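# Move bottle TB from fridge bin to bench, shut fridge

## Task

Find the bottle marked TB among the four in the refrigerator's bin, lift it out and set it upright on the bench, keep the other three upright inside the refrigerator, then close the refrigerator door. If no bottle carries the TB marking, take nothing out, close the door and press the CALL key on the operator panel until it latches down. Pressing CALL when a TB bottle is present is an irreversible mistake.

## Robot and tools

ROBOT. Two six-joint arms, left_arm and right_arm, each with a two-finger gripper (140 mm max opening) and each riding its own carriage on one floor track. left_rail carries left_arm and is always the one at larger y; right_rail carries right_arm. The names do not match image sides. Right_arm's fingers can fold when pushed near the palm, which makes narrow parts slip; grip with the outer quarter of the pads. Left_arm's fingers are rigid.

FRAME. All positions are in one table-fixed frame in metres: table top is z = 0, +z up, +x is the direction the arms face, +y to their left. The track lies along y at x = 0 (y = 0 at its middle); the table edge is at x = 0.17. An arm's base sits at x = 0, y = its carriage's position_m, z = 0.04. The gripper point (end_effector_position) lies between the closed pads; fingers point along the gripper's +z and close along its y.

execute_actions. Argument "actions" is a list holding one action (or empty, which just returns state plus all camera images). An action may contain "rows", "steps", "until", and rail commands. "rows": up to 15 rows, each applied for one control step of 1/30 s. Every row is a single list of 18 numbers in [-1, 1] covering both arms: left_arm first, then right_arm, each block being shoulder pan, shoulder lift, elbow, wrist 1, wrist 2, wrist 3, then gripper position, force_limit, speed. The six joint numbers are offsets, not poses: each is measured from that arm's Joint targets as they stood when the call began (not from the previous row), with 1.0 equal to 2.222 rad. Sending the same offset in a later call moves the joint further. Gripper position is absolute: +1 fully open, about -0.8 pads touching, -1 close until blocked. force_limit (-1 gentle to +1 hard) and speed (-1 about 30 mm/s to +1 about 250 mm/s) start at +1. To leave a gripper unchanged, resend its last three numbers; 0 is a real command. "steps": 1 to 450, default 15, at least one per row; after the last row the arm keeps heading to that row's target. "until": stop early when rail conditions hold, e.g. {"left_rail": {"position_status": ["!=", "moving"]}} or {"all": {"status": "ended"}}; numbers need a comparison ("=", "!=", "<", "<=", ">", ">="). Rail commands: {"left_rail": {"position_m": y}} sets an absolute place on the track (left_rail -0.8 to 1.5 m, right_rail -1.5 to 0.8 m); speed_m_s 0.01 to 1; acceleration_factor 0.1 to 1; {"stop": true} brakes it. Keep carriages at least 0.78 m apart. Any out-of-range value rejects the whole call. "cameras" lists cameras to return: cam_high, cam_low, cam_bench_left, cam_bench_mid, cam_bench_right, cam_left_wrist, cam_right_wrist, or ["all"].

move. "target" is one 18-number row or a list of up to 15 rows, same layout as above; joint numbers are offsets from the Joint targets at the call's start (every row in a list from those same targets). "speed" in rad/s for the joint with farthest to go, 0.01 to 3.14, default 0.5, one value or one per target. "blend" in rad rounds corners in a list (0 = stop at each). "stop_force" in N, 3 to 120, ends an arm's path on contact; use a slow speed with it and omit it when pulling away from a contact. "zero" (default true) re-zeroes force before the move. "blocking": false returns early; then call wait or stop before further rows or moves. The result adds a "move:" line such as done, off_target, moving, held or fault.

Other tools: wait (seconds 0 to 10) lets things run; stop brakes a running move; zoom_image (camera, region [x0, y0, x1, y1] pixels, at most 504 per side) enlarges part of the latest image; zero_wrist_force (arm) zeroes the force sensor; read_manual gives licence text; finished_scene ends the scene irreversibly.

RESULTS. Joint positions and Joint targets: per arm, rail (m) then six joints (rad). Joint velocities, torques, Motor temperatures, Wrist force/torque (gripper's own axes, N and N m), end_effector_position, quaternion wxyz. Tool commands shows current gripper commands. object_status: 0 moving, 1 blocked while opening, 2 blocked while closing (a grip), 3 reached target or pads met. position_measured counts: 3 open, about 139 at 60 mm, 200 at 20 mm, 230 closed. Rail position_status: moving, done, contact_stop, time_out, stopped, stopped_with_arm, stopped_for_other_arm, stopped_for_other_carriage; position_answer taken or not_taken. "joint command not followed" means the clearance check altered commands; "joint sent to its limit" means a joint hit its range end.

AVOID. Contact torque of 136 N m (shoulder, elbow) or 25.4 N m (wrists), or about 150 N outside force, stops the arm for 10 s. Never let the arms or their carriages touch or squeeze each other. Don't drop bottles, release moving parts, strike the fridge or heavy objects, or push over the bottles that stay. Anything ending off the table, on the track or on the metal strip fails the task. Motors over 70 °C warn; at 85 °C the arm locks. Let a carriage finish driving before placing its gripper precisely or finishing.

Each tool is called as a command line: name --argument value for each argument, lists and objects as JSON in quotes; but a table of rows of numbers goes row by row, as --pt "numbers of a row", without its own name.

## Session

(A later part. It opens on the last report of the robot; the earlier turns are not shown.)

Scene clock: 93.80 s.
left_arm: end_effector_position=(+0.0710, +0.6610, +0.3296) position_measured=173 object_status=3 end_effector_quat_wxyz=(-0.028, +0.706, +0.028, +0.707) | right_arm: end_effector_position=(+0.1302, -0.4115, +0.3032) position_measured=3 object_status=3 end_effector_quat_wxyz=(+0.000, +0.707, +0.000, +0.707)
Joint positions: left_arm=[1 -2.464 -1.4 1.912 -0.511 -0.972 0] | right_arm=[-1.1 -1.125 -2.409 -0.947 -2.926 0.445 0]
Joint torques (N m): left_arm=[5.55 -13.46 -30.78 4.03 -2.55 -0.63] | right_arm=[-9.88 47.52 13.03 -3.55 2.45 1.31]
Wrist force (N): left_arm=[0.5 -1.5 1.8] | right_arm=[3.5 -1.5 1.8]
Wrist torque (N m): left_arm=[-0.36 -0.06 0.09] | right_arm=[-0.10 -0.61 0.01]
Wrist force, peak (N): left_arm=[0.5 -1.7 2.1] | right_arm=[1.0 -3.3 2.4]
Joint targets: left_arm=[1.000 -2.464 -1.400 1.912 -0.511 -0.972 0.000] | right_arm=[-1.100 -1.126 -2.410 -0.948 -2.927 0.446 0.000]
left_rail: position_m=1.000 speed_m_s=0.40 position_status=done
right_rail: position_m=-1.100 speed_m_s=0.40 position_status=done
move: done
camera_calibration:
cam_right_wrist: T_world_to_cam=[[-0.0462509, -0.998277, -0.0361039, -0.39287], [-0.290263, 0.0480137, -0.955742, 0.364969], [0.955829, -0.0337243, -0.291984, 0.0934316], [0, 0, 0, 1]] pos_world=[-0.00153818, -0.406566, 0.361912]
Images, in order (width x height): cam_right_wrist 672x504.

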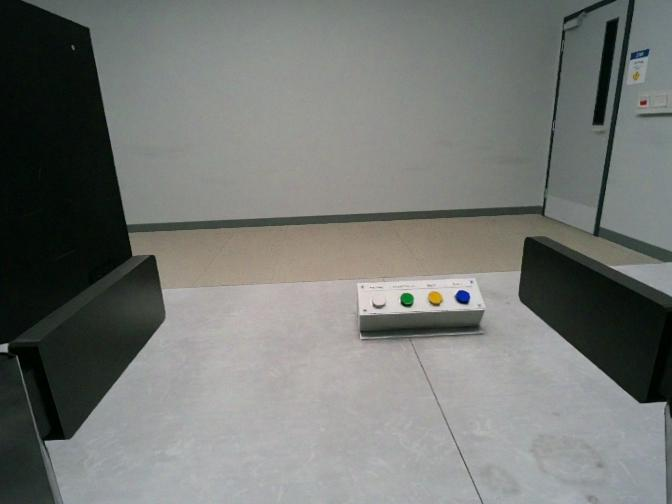

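execute_actions --actions '[{"left_rail":{"position_m":1.3,"speed_m_s":0.5,"acceleration_factor":0.5},"steps":150,"until":{"left_rail":{"position_status":["!=","moving"]}}}]'

execute_actions --actions '[{"right_rail":{"position_m":-0.2,"speed_m_s":0.4,"acceleration_factor":0.4},"steps":250,"until":{"right_rail":{"position_status":["!=","moving"]}}}]' --cameras '["cam_right_wrist"]'

Scene clock: 96.70 s.
left_arm: end_effector_position=(+0.0710, +0.9610, +0.3296) position_measured=173 object_status=3 end_effector_quat_wxyz=(-0.028, +0.706, +0.028, +0.707) | right_arm: end_effector_position=(+0.1303, -0.4117, +0.3031) position_measured=3 object_status=3 end_effector_quat_wxyz=(+0.000, +0.707, +0.000, +0.707)
Joint positions: left_arm=[1.3 -2.464 -1.4 1.912 -0.511 -0.972 0] | right_arm=[-1.1 -1.126 -2.41 -0.948 -2.927 0.446 0]
Joint torques (N m): left_arm=[5.42 -17 -30.97 3.55 -1.99 -0.83] | right_arm=[-9.12 46.58 10.97 -3.3 2.51 1.17]
Wrist force (N): left_arm=[0.4 -1.5 2.0] | right_arm=[3.4 -1.5 1.9]
Wrist torque (N m): left_arm=[-0.35 -0.04 0.09] | right_arm=[-0.10 -0.59 0.01]
Wrist force, peak (N): left_arm=[0.3 -2.3 1.8] | right_arm=[3.4 -2.0 1.9]
Joint targets: left_arm=[1.300 -2.464 -1.400 1.912 -0.511 -0.972 0.000] | right_arm=[-1.100 -1.126 -2.410 -0.948 -2.927 0.446 0.000]
Tool commands: left_gripper/position=-0.35 left_gripper/force_limit=+0.0 left_gripper/speed=-1.0 right_gripper/position=+1.0 right_gripper/force_limit=+1.0 right_gripper/speed=+1.0
left_rail: position_m=1.300 speed_m_s=0.50 position_status=done
right_rail: position_m=-1.100 speed_m_s=0.40 position_status=done

Scene clock: 100.80 s.
left_arm: end_effector_position=(+0.0710, +0.9610, +0.3296) position_measured=173 object_status=3 end_effector_quat_wxyz=(-0.028, +0.706, +0.028, +0.707) | right_arm: end_effector_position=(+0.1304, +0.4883, +0.3031) position_measured=3 object_status=3 end_effector_quat_wxyz=(+0.000, +0.707, +0.000, +0.707)
Joint positions: left_arm=[1.3 -2.464 -1.4 1.912 -0.511 -0.972 0] | right_arm=[-0.2 -1.126 -2.41 -0.948 -2.927 0.446 0]
Joint torques (N m): left_arm=[5.41 -23.57 -30.42 1.89 0.13 -0.85] | right_arm=[-5.63 49.04 19.73 -0.92 0.25 0.79]
Wrist force (N): left_arm=[0.4 -1.6 1.9] | right_arm=[3.4 -1.4 1.7]
Wrist torque (N m): left_arm=[-0.37 -0.04 0.09] | right_arm=[-0.09 -0.59 0.01]
Wrist force, peak (N): left_arm=[0.5 -1.5 2.1] | right_arm=[3.4 -2.2 1.8]
Joint targets: left_arm=[1.300 -2.464 -1.400 1.912 -0.511 -0.972 0.000] | right_arm=[-0.200 -1.126 -2.410 -0.948 -2.927 0.446 0.000]
Tool commands: left_gripper/position=-0.35 left_gripper/force_limit=+0.0 left_gripper/speed=-1.0 right_gripper/position=+1.0 right_gripper/force_limit=+1.0 right_gripper/speed=+1.0
left_rail: position_m=1.300 speed_m_s=0.50 position_status=done
right_rail: position_m=-0.200 speed_m_s=0.40 position_status=done
camera_calibration:
cam_right_wrist: T_world_to_cam=[[-0.0467553, -0.998278, -0.0354356, 0.50534], [-0.28986, 0.0475068, -0.955889, 0.321995], [0.955926, -0.0344215, -0.291582, 0.123861], [0, 0, 0, 1]] pos_world=[-0.00144114, 0.493436, 0.361815]
Images, in order (width x height): cam_right_wrist 672x504.

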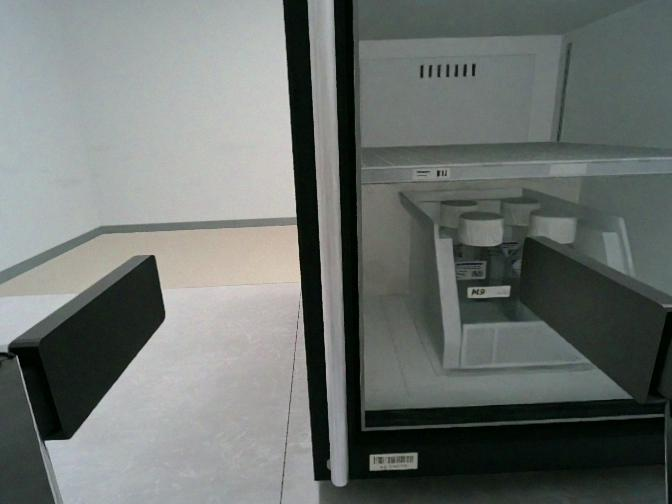

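move --target '[0,0,0,0,0,0,-0.35,0,-1,-0.0643,0.0239,-0.0434,0.0198,-0.0645,0,1,1,1]' --speed 0.2 --stop_force 15 --cameras '["cam_right_wrist"]'

Scene clock: 104.47 s.
left_arm: end_effector_position=(+0.0710, +0.9610, +0.3296) position_measured=173 object_status=3 end_effector_quat_wxyz=(-0.028, +0.706, +0.028, +0.707) | right_arm: end_effector_position=(+0.2360, +0.4886, +0.3029) position_measured=3 object_status=3 end_effector_quat_wxyz=(+0.000, +0.707, +0.000, +0.707)
Joint positions: left_arm=[1.3 -2.464 -1.4 1.912 -0.511 -0.972 0] | right_arm=[-0.2 -1.268 -2.356 -1.044 -2.883 0.302 0]
Joint torques (N m): left_arm=[5.38 -29.63 -30.84 0.28 2.01 -1.08] | right_arm=[-8.65 59.97 10.95 2.17 -2.35 0.71]
Wrist force (N): left_arm=[0.4 -1.5 1.9] | right_arm=[3.4 -1.4 2.0]
Wrist torque (N m): left_arm=[-0.35 -0.05 0.09] | right_arm=[-0.10 -0.59 0.04]
Wrist force, peak (N): left_arm=[0.5 -1.6 2.0] | right_arm=[3.4 -1.5 2.7]
Joint targets: left_arm=[1.300 -2.464 -1.400 1.912 -0.511 -0.972 0.000] | right_arm=[-0.200 -1.268 -2.356 -1.044 -2.883 0.302 0.000]
left_rail: position_m=1.300 speed_m_s=0.50 position_status=done
right_rail: position_m=-0.200 speed_m_s=0.40 position_status=done
move: done
camera_calibration:
cam_right_wrist: T_world_to_cam=[[-0.0462179, -0.998282, -0.0360098, 0.510627], [-0.290176, 0.0479109, -0.955773, 0.352223], [0.955856, -0.0337247, -0.291892, 0.0225406], [0, 0, 0, 1]] pos_world=[0.104262, 0.493634, 0.361613]
Images, in order (width x height): cam_right_wrist 672x504.

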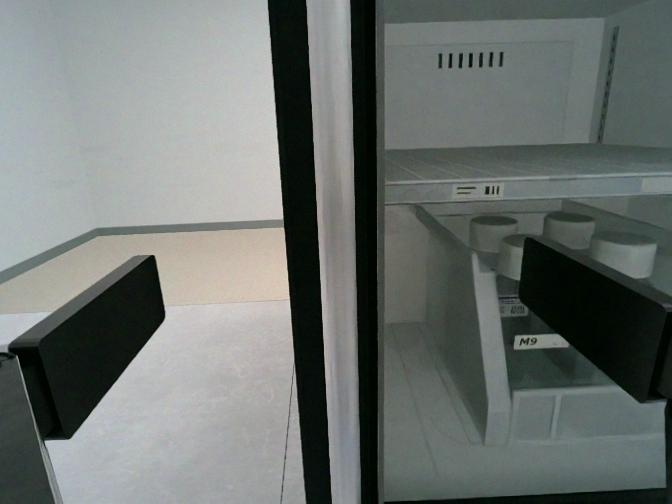

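execute_actions --actions '[{"rows":[[0,0,0,0,0,0,-0.35,0,-1,0,0,0,0,0,0,-1,0,-1]],"steps":170}]' --cameras '["cam_right_wrist"]'

Scene clock: 110.57 s.
left_arm: end_effector_position=(+0.0710, +0.9610, +0.3296) position_measured=173 object_status=3 end_effector_quat_wxyz=(-0.028, +0.706, +0.028, +0.707) | right_arm: end_effector_position=(+0.2360, +0.4889, +0.3029) position_measured=210 object_status=2 end_effector_quat_wxyz=(+0.000, +0.707, +0.000, +0.707)
Joint positions: left_arm=[1.3 -2.464 -1.4 1.912 -0.511 -0.972 0] | right_arm=[-0.2 -1.268 -2.356 -1.044 -2.883 0.301 0]
Joint torques (N m): left_arm=[4.78 -35.48 -30.79 -0.25 2.9 -1.19] | right_arm=[-8.7 59.55 11.59 -6.12 12.19 0.26]
Wrist force (N): left_arm=[0.6 -1.7 1.9] | right_arm=[8.0 -41.6 -1.2]
Wrist torque (N m): left_arm=[-0.39 -0.08 0.09] | right_arm=[0.64 -0.67 0.05]
Wrist force, peak (N): left_arm=[0.5 -1.7 2.1] | right_arm=[8.0 -41.8 -1.1]
Joint targets: left_arm=[1.300 -2.464 -1.400 1.912 -0.511 -0.972 0.000] | right_arm=[-0.200 -1.268 -2.356 -1.044 -2.883 0.302 0.000]
left_rail: position_m=1.300 speed_m_s=0.50 position_status=done
right_rail: position_m=-0.200 speed_m_s=0.40 position_status=done
camera_calibration:
cam_right_wrist: T_world_to_cam=[[-0.0454878, -0.998315, -0.0360284, 0.510675], [-0.290189, 0.0477157, -0.955779, 0.352319], [0.955888, -0.0330212, -0.291871, 0.0221839], [0, 0, 0, 1]] pos_world=[0.104263, 0.493735, 0.361613]
Images, in order (width x height): cam_right_wrist 672x504.

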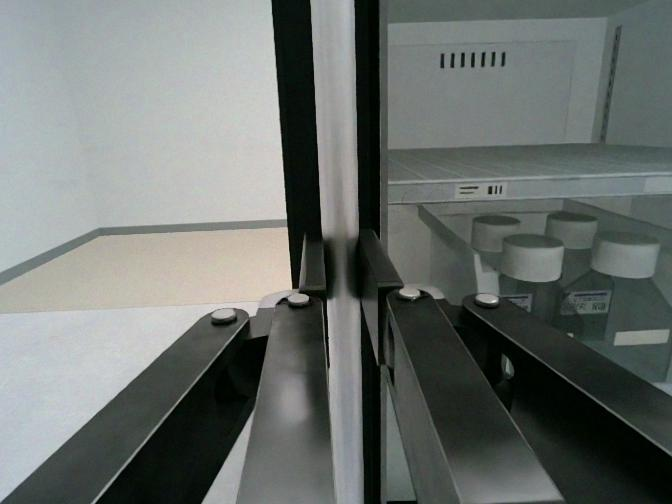

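move --pt "0 0 0 0 0 0 -0.35 0 -1 0.0604 0.0409 -0.0719 0.0311 0.0132 0 -1 0 -1" --pt "0 0 0 0 0 0 -0.35 0 -1 0.1261 0.0829 -0.1432 0.0603 0.0316 0 -1 0 -1" --pt "0 0 0 0 0 0 -0.35 0 -1 0.1978 0.1252 -0.2121 0.0868 0.0560 0 -1 0 -1" --speed 0.15 --blend '[0.04,0.04,0]' --stop_force 55 --cameras '["cam_right_wrist"]'

Scene clock: 117.67 s.
left_arm: end_effector_position=(+0.0710, +0.9610, +0.3296) position_measured=173 object_status=3 end_effector_quat_wxyz=(-0.028, +0.706, +0.028, +0.707) | right_arm: end_effector_position=(+0.0155, +0.4010, +0.3030) position_measured=210 object_status=2 end_effector_quat_wxyz=(-0.113, +0.698, +0.114, +0.698)
Joint positions: left_arm=[1.3 -2.464 -1.4 1.912 -0.511 -0.972 0] | right_arm=[-0.2 -0.829 -2.078 -1.515 -2.69 0.42 0]
Joint torques (N m): left_arm=[5.22 -35.04 -30.94 -0.37 2.97 -1.37] | right_arm=[-0.65 52.42 3.75 -0.76 12.21 -0.09]
Wrist force (N): left_arm=[0.4 -1.5 2.0] | right_arm=[-0.9 -27.3 -3.2]
Wrist torque (N m): left_arm=[-0.36 -0.04 0.10] | right_arm=[0.68 -0.68 -0.04]
Wrist force, peak (N): left_arm=[0.7 -1.7 2.0] | right_arm=[3.6 -41.3 12.8]
Joint targets: left_arm=[1.300 -2.464 -1.400 1.912 -0.511 -0.972 0.000] | right_arm=[-0.200 -0.829 -2.078 -1.515 -2.690 0.427 0.000]
left_rail: position_m=1.300 speed_m_s=0.50 position_status=done
right_rail: position_m=-0.200 speed_m_s=0.40 position_status=done
move: done
camera_calibration:
cam_right_wrist: T_world_to_cam=[[0.272198, -0.961576, -0.0357833, 0.393163], [-0.290259, -0.0465961, -0.955813, 0.33044], [0.917419, 0.270556, -0.29179, 0.109004], [0, 0, 0, 1]] pos_world=[-0.111107, 0.363961, 0.361713]
Images, in order (width x height): cam_right_wrist 672x504.

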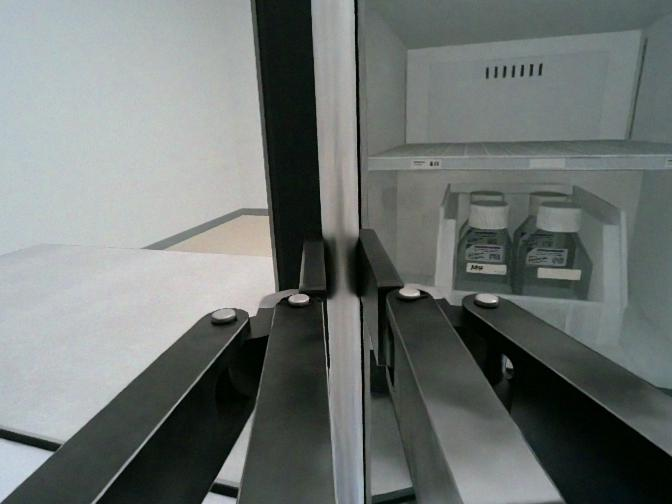

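move --pt "0 0 0 0 0 0 -0.35 0 -1 0.0793 0.0426 -0.0658 0.0232 0.0321 0 -1 0 -1" --pt "0 0 0 0 0 0 -0.35 0 -1 0.1683 0.0853 -0.1276 0.0424 0.0738 0 -1 0 -1" --pt "0 0 0 0 0 0 -0.35 0 -1 0.2691 0.1270 -0.1834 0.0565 0.1274 0 -1 0 -1" --pt "0 0 0 0 0 0 -0.35 0 -1 0.3832 0.1658 -0.2313 0.0657 0.1942 0 -1 0 -1" --pt "0 0 0 0 0 0 -0.35 0 -1 0.4776 0.1870 -0.2558 0.0689 0.2593 0 -1 0 -1" --speed 0.2 --blend '[0.05,0.05,0.05,0.05,0]' --stop_force 55 --cameras '["cam_right_wrist"]'

Scene clock: 124.73 s.
left_arm: end_effector_position=(+0.0710, +0.9610, +0.3296) position_measured=173 object_status=3 end_effector_quat_wxyz=(-0.028, +0.706, +0.028, +0.707) | right_arm: end_effector_position=(-0.1659, +0.0697, +0.3030) position_measured=210 object_status=2 end_effector_quat_wxyz=(-0.275, +0.651, +0.275, +0.651)
Joint positions: left_arm=[1.3 -2.464 -1.4 1.912 -0.511 -0.972 0] | right_arm=[-0.2 0.232 -1.663 -2.084 -2.537 1.003 0]
Joint torques (N m): left_arm=[5.51 -35.38 -30.74 -0.34 2.92 -1.8] | right_arm=[9.1 28.86 8.47 -1.49 2.48 -0.44]
Wrist force (N): left_arm=[0.5 -1.5 1.9] | right_arm=[-9.0 -0.2 5.3]
Wrist torque (N m): left_arm=[-0.35 -0.08 0.09] | right_arm=[0.24 -0.61 -0.05]
Wrist force, peak (N): left_arm=[0.4 -1.6 2.0] | right_arm=[-20.0 -33.6 -11.5]
Joint targets: left_arm=[1.300 -2.464 -1.400 1.912 -0.511 -0.972 0.000] | right_arm=[-0.200 0.232 -1.663 -2.084 -2.537 1.003 0.000]
left_rail: position_m=1.300 speed_m_s=0.50 position_status=done
right_rail: position_m=-0.200 speed_m_s=0.40 position_status=done
move: done
camera_calibration:
cam_right_wrist: T_world_to_cam=[[0.683994, -0.728602, -0.0359301, 0.176137], [-0.236515, -0.174903, -0.955756, 0.280177], [0.690082, 0.662229, -0.291958, 0.300053], [0, 0, 0, 1]] pos_world=[-0.261272, -0.0213666, 0.361713]
Images, in order (width x height): cam_right_wrist 672x504.

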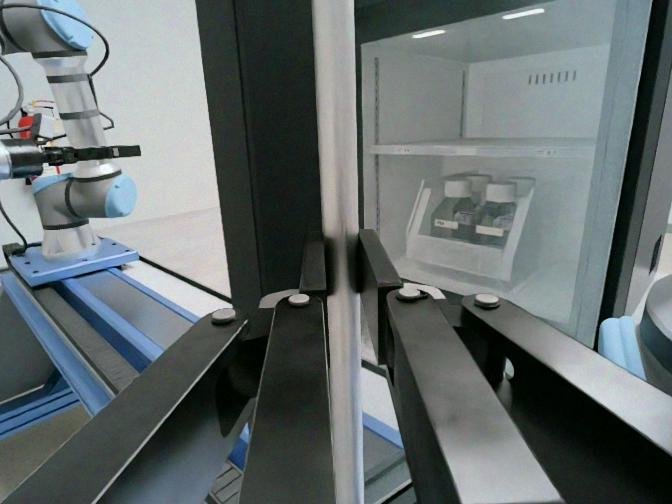

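execute_actions --actions '[{"left_rail":{"position_m":0.75,"speed_m_s":0.4,"acceleration_factor":0.4},"steps":200,"until":{"left_rail":{"position_status":["!=","moving"]}}}]'

move --target '[0.1942,0.0319,-0.0411,0.0088,0.2297,0,-0.35,0,-1,0,0,0,0,0,0,-1,0,-1]' --speed 0.5 --cameras '["cam_left_wrist","cam_right_wrist"]'

Scene clock: 130.80 s.
left_arm: end_effector_position=(+0.0710, +0.4110, +0.3296) position_measured=173 object_status=3 end_effector_quat_wxyz=(-0.028, +0.706, +0.028, +0.707) | right_arm: end_effector_position=(-0.1659, +0.0697, +0.3030) position_measured=210 object_status=2 end_effector_quat_wxyz=(-0.275, +0.651, +0.275, +0.651)
Joint positions: left_arm=[0.75 -2.464 -1.4 1.912 -0.511 -0.972 0] | right_arm=[-0.2 0.232 -1.663 -2.084 -2.537 1.003 0]
Joint torques (N m): left_arm=[5.34 -24.73 -27.76 0.35 2.34 -1.78] | right_arm=[8.99 28.59 8.46 -1.47 2.41 -0.55]
Wrist force (N): left_arm=[0.5 -1.3 1.9] | right_arm=[-9.1 -0.3 5.1]
Wrist torque (N m): left_arm=[-0.32 -0.06 0.09] | right_arm=[0.21 -0.60 -0.05]
Wrist force, peak (N): left_arm=[0.5 -1.8 2.2] | right_arm=[-9.5 -0.3 5.4]
Joint targets: left_arm=[0.750 -2.464 -1.400 1.912 -0.511 -0.972 0.000] | right_arm=[-0.200 0.232 -1.663 -2.084 -2.537 1.003 0.000]
Tool commands: left_gripper/position=-0.35 left_gripper/force_limit=+0.0 left_gripper/speed=-1.0 right_gripper/position=-1.0 right_gripper/force_limit=+0.0 right_gripper/speed=-1.0
left_rail: position_m=0.750 speed_m_s=0.40 position_status=done
right_rail: position_m=-0.200 speed_m_s=0.40 position_status=done

Scene clock: 132.50 s.
left_arm: end_effector_position=(+0.2309, +0.2899, +0.3303) position_measured=173 object_status=3 end_effector_quat_wxyz=(+0.000, +0.707, +0.000, +0.707) | right_arm: end_effector_position=(-0.1659, +0.0697, +0.3030) position_measured=210 object_status=2 end_effector_quat_wxyz=(-0.275, +0.651, +0.275, +0.651)
Joint positions: left_arm=[0.75 -2.033 -1.329 1.82 -0.492 -0.462 0] | right_arm=[-0.2 0.232 -1.663 -2.084 -2.537 1.003 0]
Joint torques (N m): left_arm=[6.6 -16.62 -34.35 3.33 3.07 -1.86] | right_arm=[8.75 28.5 8.81 -1.49 2.31 -0.64]
Wrist force (N): left_arm=[0.0 -0.8 1.6] | right_arm=[-9.0 -0.6 5.0]
Wrist torque (N m): left_arm=[-0.25 0.03 0.07] | right_arm=[0.15 -0.60 -0.05]
Wrist force, peak (N): left_arm=[0.4 -0.6 3.1] | right_arm=[-9.3 -0.5 5.3]
Joint targets: left_arm=[0.750 -2.033 -1.329 1.820 -0.492 -0.462 0.000] | right_arm=[-0.200 0.232 -1.663 -2.084 -2.537 1.003 0.000]
left_rail: position_m=0.750 speed_m_s=0.40 position_status=done
right_rail: position_m=-0.200 speed_m_s=0.40 position_status=done
move: done
camera_calibration:
cam_left_wrist: T_world_to_cam=[[-0.00369166, -0.999606, 0.0278181, 0.288039], [-0.290251, -0.0255496, -0.956609, 0.399526], [0.956943, -0.0116057, -0.290042, 0.0202431], [0, 0, 0, 1]] pos_world=[0.0976549, 0.298369, 0.380049]
cam_right_wrist: T_world_to_cam=[[0.683994, -0.728602, -0.0359301, 0.176137], [-0.236515, -0.174903, -0.955756, 0.280177], [0.690082, 0.662229, -0.291958, 0.300053], [0, 0, 0, 1]] pos_world=[-0.261272, -0.0213666, 0.361713]
Images, in order (width x height): cam_left_wrist 672x504, cam_right_wrist 672x504.

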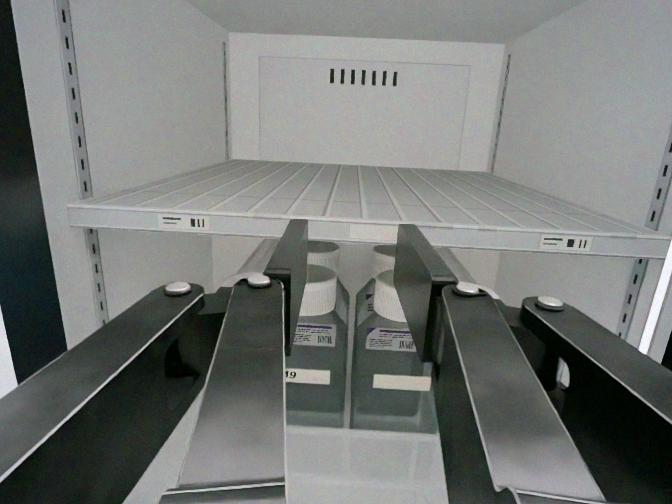

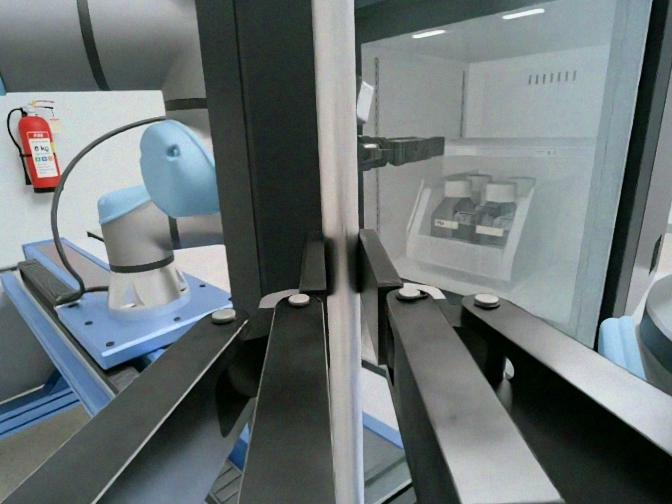

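zoom_image --camera "cam_left_wrist" --region '[270, 220, 450, 410]'

Scaled by 2.653 from the camera's 672x504 image, which has a finer 960x720 frame.

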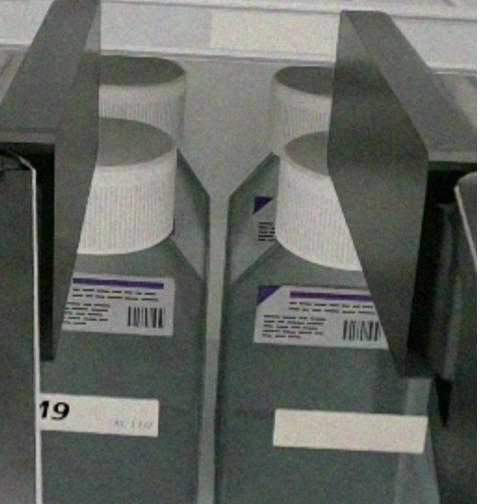

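move --target '[-0.0265,0.0774,0.0456,-0.1230,-0.0265,0,1,0,-0.5,0,0,0,0,0,0,-1,0,-1]' --speed 0.4 --cameras '["cam_left_wrist"]'

zoom_image --camera "cam_left_wrist" --region '[210, 130, 510, 355]'

Scene clock: 139.93 s.
left_arm: end_effector_position=(+0.2009, +0.2898, +0.2204) position_measured=3 object_status=0 end_effector_quat_wxyz=(+0.000, +0.707, +0.000, +0.707) | right_arm: end_effector_position=(-0.1659, +0.0697, +0.3030) position_measured=210 object_status=2 end_effector_quat_wxyz=(-0.275, +0.651, +0.275, +0.651)
Joint positions: left_arm=[0.75 -2.092 -1.157 1.922 -0.765 -0.52 0] | right_arm=[-0.2 0.232 -1.663 -2.084 -2.537 1.003 0]
Joint torques (N m): left_arm=[-8.89 -20.83 -1.56 -1.37 -2.72 -1.81] | right_arm=[8.83 28.84 8.21 -1.61 2.3 -0.59]
Wrist force (N): left_arm=[0.5 -1.0 1.7] | right_arm=[-9.2 -0.7 5.1]
Wrist torque (N m): left_arm=[-0.31 -0.02 0.04] | right_arm=[0.13 -0.57 -0.05]
Wrist force, peak (N): left_arm=[1.9 -0.8 2.4] | right_arm=[-9.5 -0.3 5.2]
Joint targets: left_arm=[0.750 -2.092 -1.157 1.922 -0.765 -0.520 0.000] | right_arm=[-0.200 0.232 -1.663 -2.084 -2.537 1.003 0.000]
left_rail: position_m=0.750 speed_m_s=0.40 position_status=done
right_rail: position_m=-0.200 speed_m_s=0.40 position_status=done
move: done
camera_calibration:
cam_left_wrist: T_world_to_cam=[[-0.00369166, -0.999606, 0.0278181, 0.290989], [-0.290251, -0.0255496, -0.956609, 0.285592], [0.956943, -0.0116057, -0.290042, 0.0170467], [0, 0, 0, 1]] pos_world=[0.0676549, 0.298369, 0.270049]
Images, in order (width x height): cam_left_wrist 672x504.

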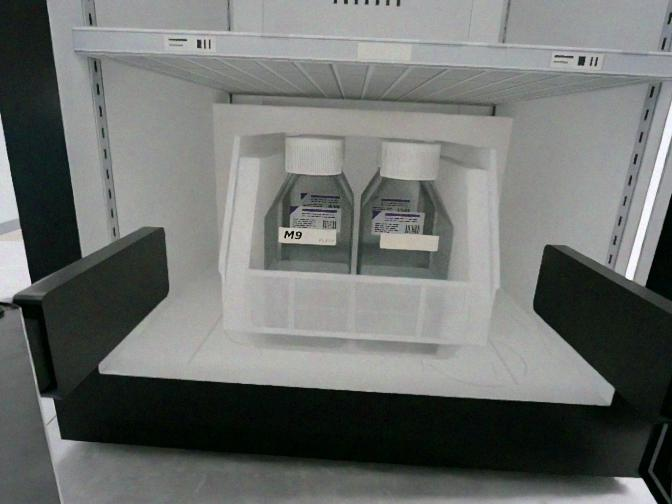

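Scaled by 1.680 from the camera's 672x504 image, which has a finer 960x720 frame.

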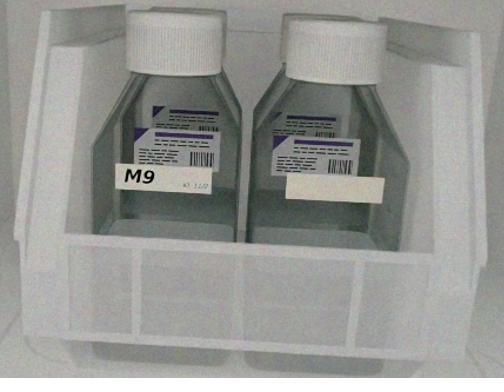

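move --target '[0.1036,-0.1216,0.0099,-0.2722,0.0764,0.3698,-0.03,0,-0.5,0,0,0,0,0,0,-1,0,-1]' --speed 0.5 --cameras '["cam_left_wrist"]'

Scene clock: 157.03 s.
left_arm: end_effector_position=(+0.2911, +0.2384, +0.2833) position_measured=132 object_status=3 end_effector_quat_wxyz=(+0.017, +0.793, -0.021, +0.609) | right_arm: end_effector_position=(-0.1659, +0.0697, +0.3030) position_measured=210 object_status=2 end_effector_quat_wxyz=(-0.275, +0.651, +0.275, +0.651)
Joint positions: left_arm=[0.75 -1.861 -1.427 1.944 -1.37 -0.351 0.821] | right_arm=[-0.2 0.232 -1.663 -2.084 -2.537 1.003 0]
Joint torques (N m): left_arm=[5.86 -37.6 -8.07 -3.79 4.69 2.27] | right_arm=[9.05 28.68 8.53 -1.63 2.23 -0.63]
Wrist force (N): left_arm=[0.1 -1.1 1.6] | right_arm=[-9.1 -0.3 5.1]
Wrist torque (N m): left_arm=[-0.26 0.11 0.08] | right_arm=[0.22 -0.59 -0.06]
Wrist force, peak (N): left_arm=[1.2 -0.9 1.9] | right_arm=[-9.5 -0.3 5.3]
Joint targets: left_arm=[0.750 -1.861 -1.427 1.944 -1.370 -0.351 0.821] | right_arm=[-0.200 0.232 -1.663 -2.084 -2.537 1.003 0.000]
left_rail: position_m=0.750 speed_m_s=0.40 position_status=done
right_rail: position_m=-0.200 speed_m_s=0.40 position_status=done
move: done
camera_calibration:
cam_left_wrist: T_world_to_cam=[[-0.0505753, -0.998332, 0.027856, 0.251533], [-0.528438, 0.00308228, -0.848966, 0.402738], [0.847464, -0.0576569, -0.527712, 0.0586054], [0, 0, 0, 1]] pos_world=[0.175878, 0.253251, 0.365831]
Images, in order (width x height): cam_left_wrist 672x504.

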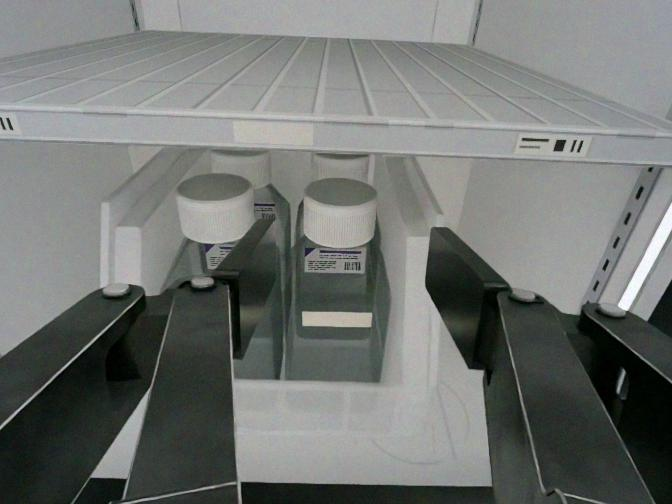

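move --target '[0.0625,0.0211,0.0431,-0.2305,0.0324,0.1745,-0.03,0,-0.5,0,0,0,0,0,0,-1,0,-1]' --speed 0.2 --stop_force 15 --cameras '["cam_left_wrist"]'

Scene clock: 161.93 s.
left_arm: end_effector_position=(+0.3587, +0.2348, +0.2651) position_measured=132 object_status=3 end_effector_quat_wxyz=(+0.017, +0.793, -0.021, +0.609) | right_arm: end_effector_position=(-0.1659, +0.0697, +0.3030) position_measured=210 object_status=2 end_effector_quat_wxyz=(-0.275, +0.651, +0.275, +0.651)
Joint positions: left_arm=[0.75 -1.722 -1.38 2.039 -1.882 -0.279 1.209] | right_arm=[-0.2 0.232 -1.663 -2.084 -2.537 1.003 0]
Joint torques (N m): left_arm=[6.87 -15.78 -6.93 -4.81 5.34 2.54] | right_arm=[8.82 28.25 9.04 -1.68 2.13 -0.62]
Wrist force (N): left_arm=[0.3 -1.0 1.8] | right_arm=[-9.3 -0.5 5.2]
Wrist torque (N m): left_arm=[-0.22 0.07 0.08] | right_arm=[0.18 -0.55 -0.05]
Wrist force, peak (N): left_arm=[0.3 -1.0 2.1] | right_arm=[-9.3 -0.3 5.4]
Joint targets: left_arm=[0.750 -1.722 -1.380 2.039 -1.882 -0.279 1.209] | right_arm=[-0.200 0.232 -1.663 -2.084 -2.537 1.003 0.000]
left_rail: position_m=0.750 speed_m_s=0.40 position_status=done
right_rail: position_m=-0.200 speed_m_s=0.40 position_status=done
move: done
camera_calibration:
cam_left_wrist: T_world_to_cam=[[-0.0504208, -0.998333, 0.0281021, 0.251742], [-0.528263, 0.00277921, -0.849076, 0.423092], [0.847582, -0.0576564, -0.527522, -0.00859023], [0, 0, 0, 1]] pos_world=[0.243478, 0.249651, 0.347631]
Images, in order (width x height): cam_left_wrist 672x504.

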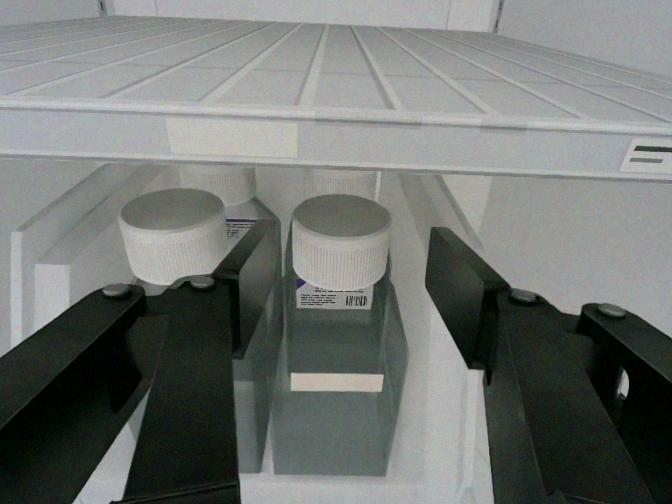

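move --target '[0.0440,0.0421,0.0155,-0.2145,0.0077,0.1627,-0.03,0,-0.5,0,0,0,0,0,0,-1,0,-1]' --speed 0.15 --stop_force 15 --cameras '["cam_left_wrist"]'

Scene clock: 164.50 s.
left_arm: end_effector_position=(+0.3692, +0.2320, +0.2610) position_measured=132 object_status=3 end_effector_quat_wxyz=(+0.017, +0.794, -0.021, +0.607) | right_arm: end_effector_position=(-0.1659, +0.0697, +0.3030) position_measured=210 object_status=2 end_effector_quat_wxyz=(-0.275, +0.651, +0.275, +0.651)
Joint positions: left_arm=[0.75 -1.7 -1.359 2.047 -1.993 -0.275 1.293] | right_arm=[-0.2 0.232 -1.663 -2.084 -2.537 1.003 0]
Joint torques (N m): left_arm=[-1.38 -36.15 -32.06 0.92 -1.94 -2] | right_arm=[8.21 28.56 10.22 -1.78 0.06 -0.57]
Wrist force (N): left_arm=[6.5 0.5 -13.1] | right_arm=[-9.1 -1.3 4.2]
Wrist torque (N m): left_arm=[-0.77 -0.21 -0.01] | right_arm=[0.24 -0.59 -0.06]
Wrist force, peak (N): left_arm=[7.2 -3.1 -24.4] | right_arm=[-10.2 1.4 6.2]
Joint targets: left_arm=[0.750 -1.700 -1.359 2.047 -1.993 -0.275 1.293] | right_arm=[-0.200 0.232 -1.663 -2.084 -2.537 1.003 0.000]
left_rail: position_m=0.750 speed_m_s=0.40 position_status=done
right_rail: position_m=-0.200 speed_m_s=0.40 position_status=done
move: contact (left_arm); left_arm: the wrist 1 is farthest, 0.365 rad from its target
camera_calibration:
cam_left_wrist: T_world_to_cam=[[-0.0507479, -0.998314, 0.0281679, 0.249648], [-0.530887, 0.00307607, -0.847437, 0.425547], [0.845922, -0.0579596, -0.530148, -0.0184246], [0, 0, 0, 1]] pos_world=[0.254172, 0.24685, 0.343825]
Images, in order (width x height): cam_left_wrist 672x504.

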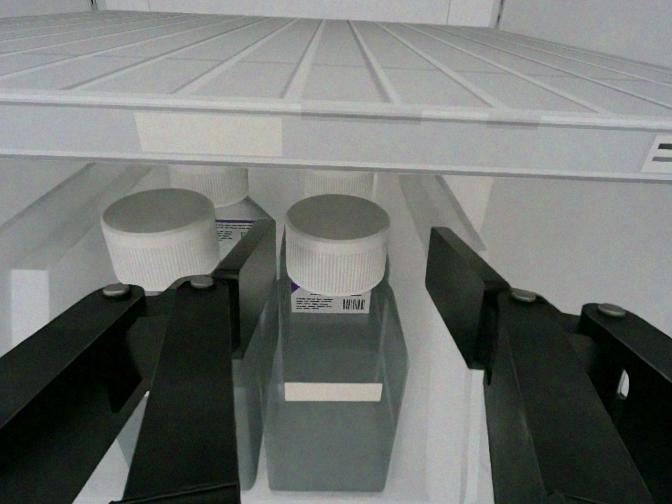

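move --target '[-0.0100,-0.0096,-0.0032,0.0500,-0.0017,-0.0377,-0.03,0,-0.5,0,0,0,0,0,0,-1,0,-1]' --speed 0.1

execute_actions --actions '[{"rows":[[0,0,0,0,0,0,-0.16,0,-0.5,0,0,0,0,0,0,-1,0,-1]],"steps":20}]' --cameras '["cam_left_wrist"]'

Scene clock: 168.00 s.
left_arm: end_effector_position=(+0.3590, +0.2352, +0.2647) position_measured=132 object_status=3 end_effector_quat_wxyz=(+0.016, +0.793, -0.022, +0.609) | right_arm: end_effector_position=(-0.1659, +0.0697, +0.3030) position_measured=210 object_status=2 end_effector_quat_wxyz=(-0.275, +0.651, +0.275, +0.651)
Joint positions: left_arm=[0.75 -1.722 -1.38 2.04 -1.882 -0.278 1.21] | right_arm=[-0.2 0.232 -1.663 -2.084 -2.537 1.003 0]
Joint torques (N m): left_arm=[-9.02 -38.6 -36.68 0.03 -0.5 -2.27] | right_arm=[7 28.69 13.55 -1.72 -0.18 -0.61]
Wrist force (N): left_arm=[0.5 -1.0 1.7] | right_arm=[-8.2 -1.6 4.1]
Wrist torque (N m): left_arm=[-0.23 0.03 0.19] | right_arm=[0.22 -0.59 -0.05]
Wrist force, peak (N): left_arm=[6.5 0.4 -13.1] | right_arm=[-9.4 -1.2 4.2]
Joint targets: left_arm=[0.750 -1.722 -1.380 2.040 -1.882 -0.278 1.209] | right_arm=[-0.200 0.232 -1.663 -2.084 -2.537 1.003 0.000]
left_rail: position_m=0.750 speed_m_s=0.40 position_status=done
right_rail: position_m=-0.200 speed_m_s=0.40 position_status=done
move: done

Scene clock: 168.87 s.
left_arm: end_effector_position=(+0.3590, +0.2352, +0.2647) position_measured=149 object_status=3 end_effector_quat_wxyz=(+0.016, +0.793, -0.022, +0.609) | right_arm: end_effector_position=(-0.1659, +0.0697, +0.3030) position_measured=210 object_status=2 end_effector_quat_wxyz=(-0.275, +0.651, +0.275, +0.651)
Joint positions: left_arm=[0.75 -1.722 -1.38 2.04 -1.882 -0.278 1.209] | right_arm=[-0.2 0.232 -1.663 -2.084 -2.537 1.003 0]
Joint torques (N m): left_arm=[-8.47 -39.55 -35.92 -0.14 -0.39 -2.25] | right_arm=[6.51 28.15 14.5 -1.7 0.91 -0.57]
Wrist force (N): left_arm=[0.5 -0.9 1.7] | right_arm=[-8.3 -1.7 3.9]
Wrist torque (N m): left_arm=[-0.20 0.04 0.19] | right_arm=[0.20 -0.56 -0.05]
Wrist force, peak (N): left_arm=[0.4 -1.0 2.0] | right_arm=[-8.4 -1.7 4.2]
Joint targets: left_arm=[0.750 -1.722 -1.380 2.040 -1.882 -0.278 1.209] | right_arm=[-0.200 0.232 -1.663 -2.084 -2.537 1.003 0.000]
left_rail: position_m=0.750 speed_m_s=0.40 position_status=done
right_rail: position_m=-0.200 speed_m_s=0.40 position_status=done
camera_calibration:
cam_left_wrist: T_world_to_cam=[[-0.0501983, -0.998391, 0.0263895, 0.252524], [-0.527782, 0.00408596, -0.84937, 0.422433], [0.847895, -0.0565648, -0.527138, -0.00949363], [0, 0, 0, 1]] pos_world=[0.243679, 0.249855, 0.347134]
Images, in order (width x height): cam_left_wrist 672x504.

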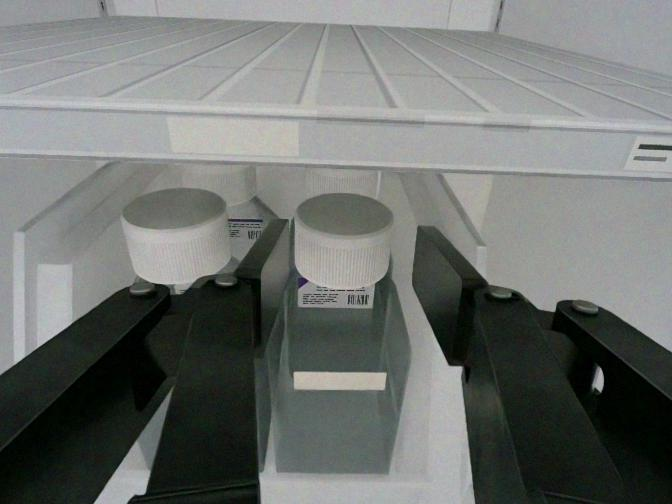

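execute_actions --actions '[{"left_rail":{"position_m":0.752,"speed_m_s":0.05},"steps":30,"until":{"left_rail":{"position_status":["!=","moving"]}}}]'

move --target '[0.0440,0.0421,0.0155,-0.2145,0.0077,0.1627,-0.16,0,-0.5,0,0,0,0,0,0,-1,0,-1]' --speed 0.12 --stop_force 8 --cameras '["cam_left_wrist"]'

Scene clock: 170.37 s.
left_arm: end_effector_position=(+0.3590, +0.2372, +0.2647) position_measured=149 object_status=3 end_effector_quat_wxyz=(+0.016, +0.793, -0.022, +0.609) | right_arm: end_effector_position=(-0.1659, +0.0697, +0.3030) position_measured=210 object_status=2 end_effector_quat_wxyz=(-0.275, +0.651, +0.275, +0.651)
Joint positions: left_arm=[0.752 -1.722 -1.38 2.04 -1.882 -0.278 1.209] | right_arm=[-0.2 0.232 -1.663 -2.084 -2.537 1.003 0]
Joint torques (N m): left_arm=[-6.77 -37.79 -34.6 -0.25 -0.35 -2.28] | right_arm=[5.45 28.18 15.51 -1.74 2.17 -0.55]
Wrist force (N): left_arm=[0.4 -1.0 1.9] | right_arm=[-8.3 -1.6 4.3]
Wrist torque (N m): left_arm=[-0.22 0.05 0.19] | right_arm=[0.23 -0.56 -0.05]
Wrist force, peak (N): left_arm=[0.5 -1.1 2.0] | right_arm=[-8.6 -1.6 4.1]
Joint targets: left_arm=[0.752 -1.722 -1.380 2.040 -1.882 -0.278 1.209] | right_arm=[-0.200 0.232 -1.663 -2.084 -2.537 1.003 0.000]
Tool commands: left_gripper/position=-0.16 left_gripper/force_limit=+0.0 left_gripper/speed=-0.5 right_gripper/position=-1.0 right_gripper/force_limit=+0.0 right_gripper/speed=-1.0
left_rail: position_m=0.752 speed_m_s=0.05 position_status=done
right_rail: position_m=-0.200 speed_m_s=0.40 position_status=done

Scene clock: 175.30 s.
left_arm: end_effector_position=(+0.4068, +0.2341, +0.2518) position_measured=149 object_status=3 end_effector_quat_wxyz=(+0.016, +0.793, -0.021, +0.609) | right_arm: end_effector_position=(-0.1659, +0.0697, +0.3030) position_measured=210 object_status=2 end_effector_quat_wxyz=(-0.275, +0.651, +0.275, +0.651)
Joint positions: left_arm=[0.752 -1.624 -1.286 2.075 -2.359 -0.261 1.571] | right_arm=[-0.2 0.232 -1.663 -2.084 -2.537 1.003 0]
Joint torques (N m): left_arm=[6.73 -18.62 -5.02 -5.14 5.45 2.55] | right_arm=[3.31 28.33 20.58 -1.76 2.12 -0.53]
Wrist force (N): left_arm=[0.3 -0.9 1.4] | right_arm=[-8.5 -1.4 4.4]
Wrist torque (N m): left_arm=[-0.21 0.08 0.05] | right_arm=[0.28 -0.55 -0.05]
Wrist force, peak (N): left_arm=[-0.2 -2.1 1.2] | right_arm=[-8.4 -1.5 4.5]
Joint targets: left_arm=[0.752 -1.624 -1.286 2.075 -2.359 -0.261 1.571] | right_arm=[-0.200 0.232 -1.663 -2.084 -2.537 1.003 0.000]
left_rail: position_m=0.752 speed_m_s=0.05 position_status=done
right_rail: position_m=-0.200 speed_m_s=0.40 position_status=done
move: done
camera_calibration:
cam_left_wrist: T_world_to_cam=[[-0.0497519, -0.998414, 0.0263542, 0.254054], [-0.52791, 0.00388834, -0.849291, 0.436768], [0.847842, -0.0561665, -0.527266, -0.0569257], [0, 0, 0, 1]] pos_world=[0.291478, 0.248756, 0.334233]
Images, in order (width x height): cam_left_wrist 672x504.

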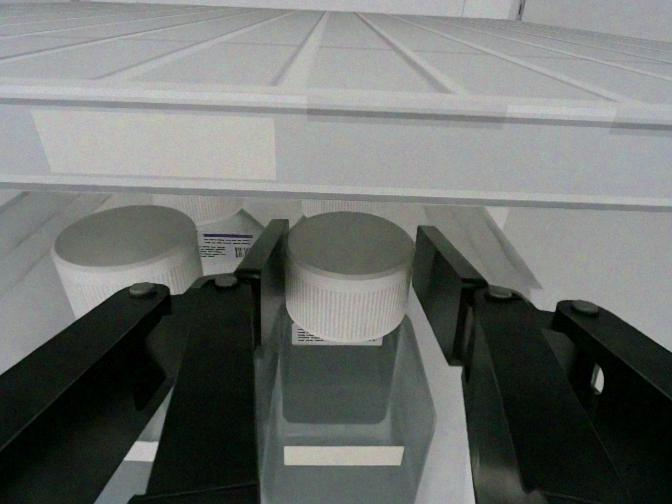

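execute_actions --actions '[{"rows":[[0,0,0,0,0,0,-1,1,-1,0,0,0,0,0,0,-1,0,-1]],"steps":60}]' --cameras '["cam_left_wrist"]'

Scene clock: 177.93 s.
left_arm: end_effector_position=(+0.4068, +0.2341, +0.2518) position_measured=161 object_status=2 end_effector_quat_wxyz=(+0.016, +0.793, -0.021, +0.609) | right_arm: end_effector_position=(-0.1659, +0.0697, +0.3030) position_measured=210 object_status=2 end_effector_quat_wxyz=(-0.275, +0.651, +0.275, +0.651)
Joint positions: left_arm=[0.752 -1.624 -1.286 2.075 -2.359 -0.261 1.571] | right_arm=[-0.2 0.232 -1.663 -2.084 -2.537 1.003 0]
Joint torques (N m): left_arm=[2.26 -22.66 -11.86 -5.11 3.77 0.98] | right_arm=[1.76 28 23.48 -1.73 2.17 -0.51]
Wrist force (N): left_arm=[0.2 -2.4 0.4] | right_arm=[-8.3 -1.4 4.3]
Wrist torque (N m): left_arm=[-0.25 0.06 0.12] | right_arm=[0.21 -0.61 -0.05]
Wrist force, peak (N): left_arm=[-0.1 -2.5 1.1] | right_arm=[-8.6 -1.2 4.3]
Joint targets: left_arm=[0.752 -1.624 -1.286 2.075 -2.359 -0.261 1.571] | right_arm=[-0.200 0.232 -1.663 -2.084 -2.537 1.003 0.000]
left_rail: position_m=0.752 speed_m_s=0.05 position_status=done
right_rail: position_m=-0.200 speed_m_s=0.40 position_status=done
camera_calibration:
cam_left_wrist: T_world_to_cam=[[-0.0497519, -0.998414, 0.0263542, 0.254054], [-0.52791, 0.00388834, -0.849291, 0.436768], [0.847842, -0.0561665, -0.527266, -0.0569257], [0, 0, 0, 1]] pos_world=[0.291478, 0.248756, 0.334233]
Images, in order (width x height): cam_left_wrist 672x504.

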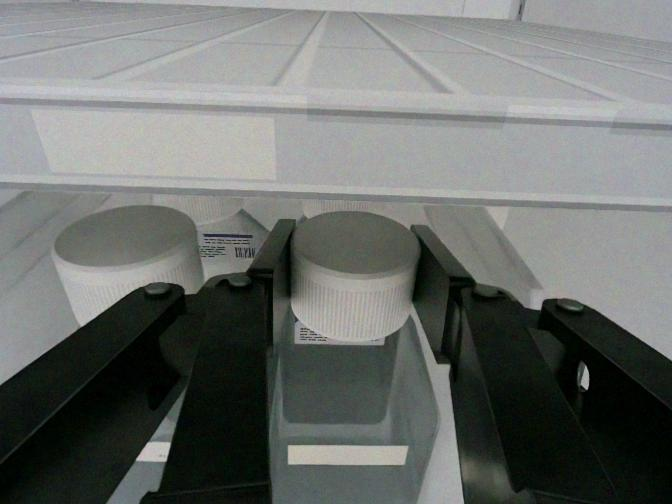

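move --target '[-0.0066,-0.0162,0.0030,0.0133,0,0,-1,1,-1,0,0,0,0,0,0,-1,0,-1]' --speed 0.05 --cameras '["cam_left_wrist"]'

Scene clock: 183.53 s.
left_arm: end_effector_position=(+0.3997, +0.2349, +0.2639) position_measured=161 object_status=2 end_effector_quat_wxyz=(+0.020, +0.793, -0.027, +0.609) | right_arm: end_effector_position=(-0.1659, +0.0697, +0.3030) position_measured=210 object_status=2 end_effector_quat_wxyz=(-0.275, +0.651, +0.275, +0.651)
Joint positions: left_arm=[0.752 -1.639 -1.322 2.081 -2.329 -0.261 1.571] | right_arm=[-0.2 0.232 -1.663 -2.084 -2.537 1.003 0]
Joint torques (N m): left_arm=[-8.56 -42.16 -8.28 -0.88 4.71 -1.82] | right_arm=[-0.78 28.07 26.67 -1.75 2.19 -0.47]
Wrist force (N): left_arm=[-4.0 -0.8 2.3] | right_arm=[-7.9 -1.6 4.1]
Wrist torque (N m): left_arm=[-0.18 0.17 0.09] | right_arm=[0.22 -0.57 -0.05]
Wrist force, peak (N): left_arm=[-4.6 -1.2 2.6] | right_arm=[-8.6 -1.2 4.4]
Joint targets: left_arm=[0.752 -1.639 -1.322 2.081 -2.329 -0.261 1.571] | right_arm=[-0.200 0.232 -1.663 -2.084 -2.537 1.003 0.000]
left_rail: position_m=0.752 speed_m_s=0.05 position_status=done
right_rail: position_m=-0.200 speed_m_s=0.40 position_status=done
move: done
camera_calibration:
cam_left_wrist: T_world_to_cam=[[-0.0643186, -0.997588, 0.0261048, 0.259779], [-0.527841, 0.0118087, -0.849261, 0.441463], [0.846904, -0.0684024, -0.527328, -0.0411557], [0, 0, 0, 1]] pos_world=[0.284586, 0.251124, 0.346433]
Images, in order (width x height): cam_left_wrist 672x504.

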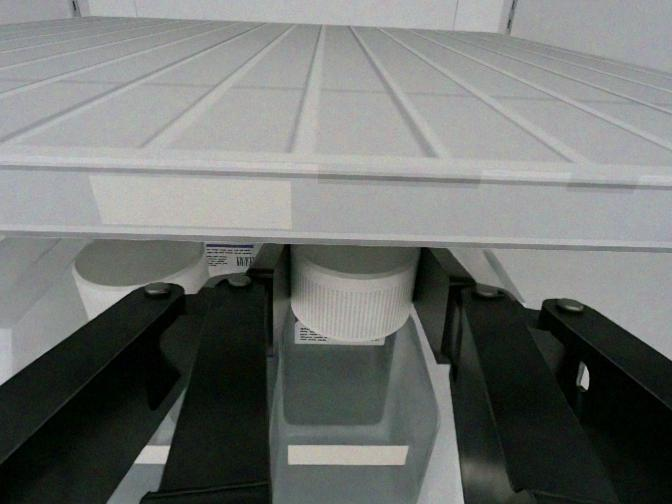

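move --target '[-0.0388,0.0492,0.0674,-0.1166,0.1178,0,-1,1,-1,0,0,0,0,0,0,-1,0,-1]' --speed 0.1 --cameras '["cam_left_wrist","cam_right_wrist"]'

Scene clock: 187.07 s.
left_arm: end_effector_position=(+0.3694, +0.2347, +0.2668) position_measured=161 object_status=2 end_effector_quat_wxyz=(+0.054, +0.705, -0.055, +0.705) | right_arm: end_effector_position=(-0.1659, +0.0697, +0.3030) position_measured=210 object_status=2 end_effector_quat_wxyz=(-0.275, +0.651, +0.275, +0.651)
Joint positions: left_arm=[0.752 -1.725 -1.213 2.231 -2.588 0 1.571] | right_arm=[-0.2 0.232 -1.663 -2.084 -2.537 1.003 0]
Joint torques (N m): left_arm=[-11.2 -19.9 -5.31 -6.29 7.54 -1.73] | right_arm=[-2.3 27.36 26.54 -1.8 2.19 -0.39]
Wrist force (N): left_arm=[-5.3 -6.4 1.3] | right_arm=[-7.7 -1.3 4.4]
Wrist torque (N m): left_arm=[0.06 -0.11 0.83] | right_arm=[0.22 -0.60 -0.06]
Wrist force, peak (N): left_arm=[-5.3 -7.2 1.4] | right_arm=[-8.1 -1.2 4.5]
Joint targets: left_arm=[0.752 -1.725 -1.213 2.231 -2.588 0.000 1.571] | right_arm=[-0.200 0.232 -1.663 -2.084 -2.537 1.003 0.000]
left_rail: position_m=0.752 speed_m_s=0.05 position_status=done
right_rail: position_m=-0.200 speed_m_s=0.40 position_status=done
move: done
camera_calibration:
cam_left_wrist: T_world_to_cam=[[-0.156915, -0.987267, 0.0260984, 0.289346], [-0.290163, 0.0208266, -0.956751, 0.366702], [0.944025, -0.157702, -0.289737, -0.0922875], [0, 0, 0, 1]] pos_world=[0.238928, 0.263471, 0.316551]
cam_right_wrist: T_world_to_cam=[[0.683994, -0.728602, -0.0359301, 0.176137], [-0.236515, -0.174903, -0.955756, 0.280177], [0.690082, 0.662229, -0.291958, 0.300053], [0, 0, 0, 1]] pos_world=[-0.261272, -0.0213666, 0.361713]
Images, in order (width x height): cam_left_wrist 672x504, cam_right_wrist 672x504.

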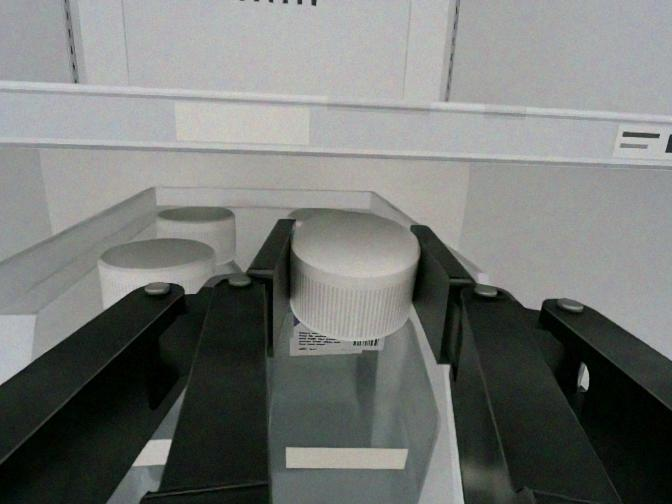

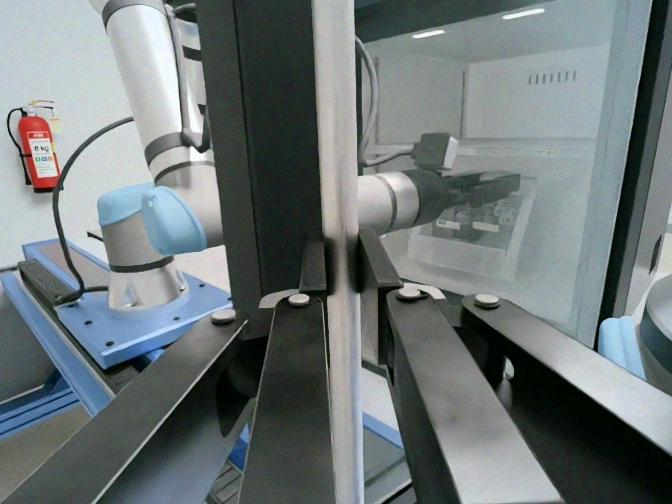

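execute_actions --actions '[{"left_rail":{"position_m":0.7535,"speed_m_s":0.03},"steps":30,"until":{"left_rail":{"position_status":["!=","moving"]}}}]'

move --target '[-0.0214,0.1167,0.0029,-0.2060,0.1201,0.0894,-1,1,-1,0,0,0,0,0,0,-1,0,-1]' --speed 0.15 --stop_force 20 --cameras '["cam_left_wrist","cam_right_wrist"]'

Scene clock: 188.60 s.
left_arm: end_effector_position=(+0.3693, +0.2362, +0.2668) position_measured=161 object_status=2 end_effector_quat_wxyz=(+0.054, +0.705, -0.055, +0.705) | right_arm: end_effector_position=(-0.1659, +0.0697, +0.3030) position_measured=210 object_status=2 end_effector_quat_wxyz=(-0.275, +0.651, +0.275, +0.651)
Joint positions: left_arm=[0.753 -1.725 -1.213 2.231 -2.588 0.001 1.571] | right_arm=[-0.2 0.232 -1.663 -2.084 -2.537 1.003 0]
Joint torques (N m): left_arm=[-6.51 -21.95 -5.18 -3.9 5.83 -1.83] | right_arm=[-3.35 27.71 26.71 -1.86 2.14 -0.39]
Wrist force (N): left_arm=[-3.9 -1.0 1.1] | right_arm=[-7.9 -1.7 4.3]
Wrist torque (N m): left_arm=[-0.24 -0.03 0.05] | right_arm=[0.21 -0.59 -0.05]
Wrist force, peak (N): left_arm=[-5.7 -6.4 1.4] | right_arm=[-8.2 -1.7 4.2]
Joint targets: left_arm=[0.753 -1.725 -1.213 2.231 -2.588 0.000 1.571] | right_arm=[-0.200 0.232 -1.663 -2.084 -2.537 1.003 0.000]
Tool commands: left_gripper/position=-1.0 left_gripper/force_limit=+1.0 left_gripper/speed=-1.0 right_gripper/position=-1.0 right_gripper/force_limit=+0.0 right_gripper/speed=-1.0
left_rail: position_m=0.753 position_m_goal=0.754 speed_m_s=0.03 position_status=done
right_rail: position_m=-0.200 speed_m_s=0.40 position_status=done

Scene clock: 192.63 s.
left_arm: end_effector_position=(+0.3365, +0.2364, +0.2726) position_measured=161 object_status=2 end_effector_quat_wxyz=(+0.059, +0.607, -0.046, +0.791) | right_arm: end_effector_position=(-0.1659, +0.0697, +0.3030) position_measured=210 object_status=2 end_effector_quat_wxyz=(-0.275, +0.651, +0.275, +0.651)
Joint positions: left_arm=[0.753 -1.773 -0.954 2.238 -3.046 0.267 1.77] | right_arm=[-0.2 0.232 -1.663 -2.084 -2.537 1.003 0]
Joint torques (N m): left_arm=[-9.43 -23.75 3.65 -5.26 6.71 2.58] | right_arm=[-4.95 27.39 26.98 -1.83 2.2 -0.35]
Wrist force (N): left_arm=[-4.2 -1.2 0.6] | right_arm=[-8.0 -1.8 4.1]
Wrist torque (N m): left_arm=[-0.25 -0.03 0.10] | right_arm=[0.19 -0.57 -0.05]
Wrist force, peak (N): left_arm=[-5.7 -7.7 1.6] | right_arm=[-8.2 -1.5 4.2]
Joint targets: left_arm=[0.753 -1.773 -0.954 2.238 -3.046 0.267 1.770] | right_arm=[-0.200 0.232 -1.663 -2.084 -2.537 1.003 0.000]
left_rail: position_m=0.753 position_m_goal=0.754 speed_m_s=0.03 position_status=done
right_rail: position_m=-0.200 speed_m_s=0.40 position_status=done
move: done
camera_calibration:
cam_left_wrist: T_world_to_cam=[[-0.159243, -0.986935, 0.0245001, 0.286857], [-0.0353127, -0.0191067, -0.999194, 0.297888], [0.986608, -0.15998, -0.0318087, -0.143483], [0, 0, 0, 1]] pos_world=[0.19776, 0.265847, 0.286056]
cam_right_wrist: T_world_to_cam=[[0.683994, -0.728602, -0.0359301, 0.176137], [-0.236515, -0.174903, -0.955756, 0.280177], [0.690082, 0.662229, -0.291958, 0.300053], [0, 0, 0, 1]] pos_world=[-0.261272, -0.0213666, 0.361713]
Images, in order (width x height): cam_left_wrist 672x504, cam_right_wrist 672x504.

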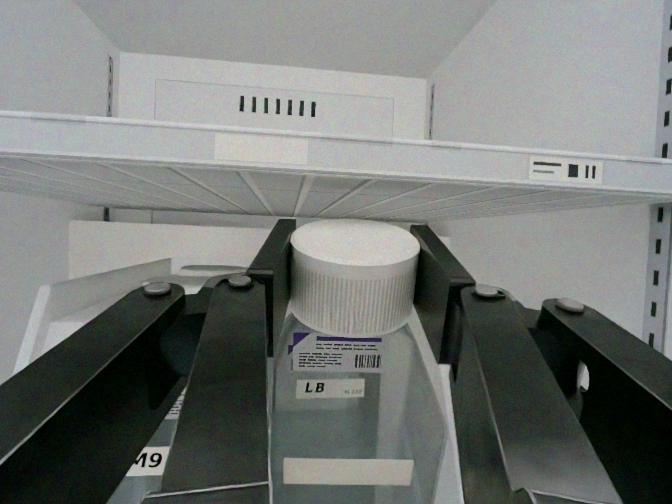

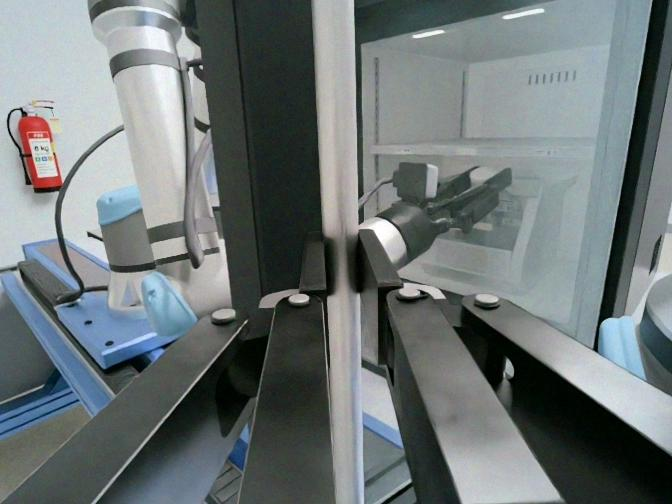

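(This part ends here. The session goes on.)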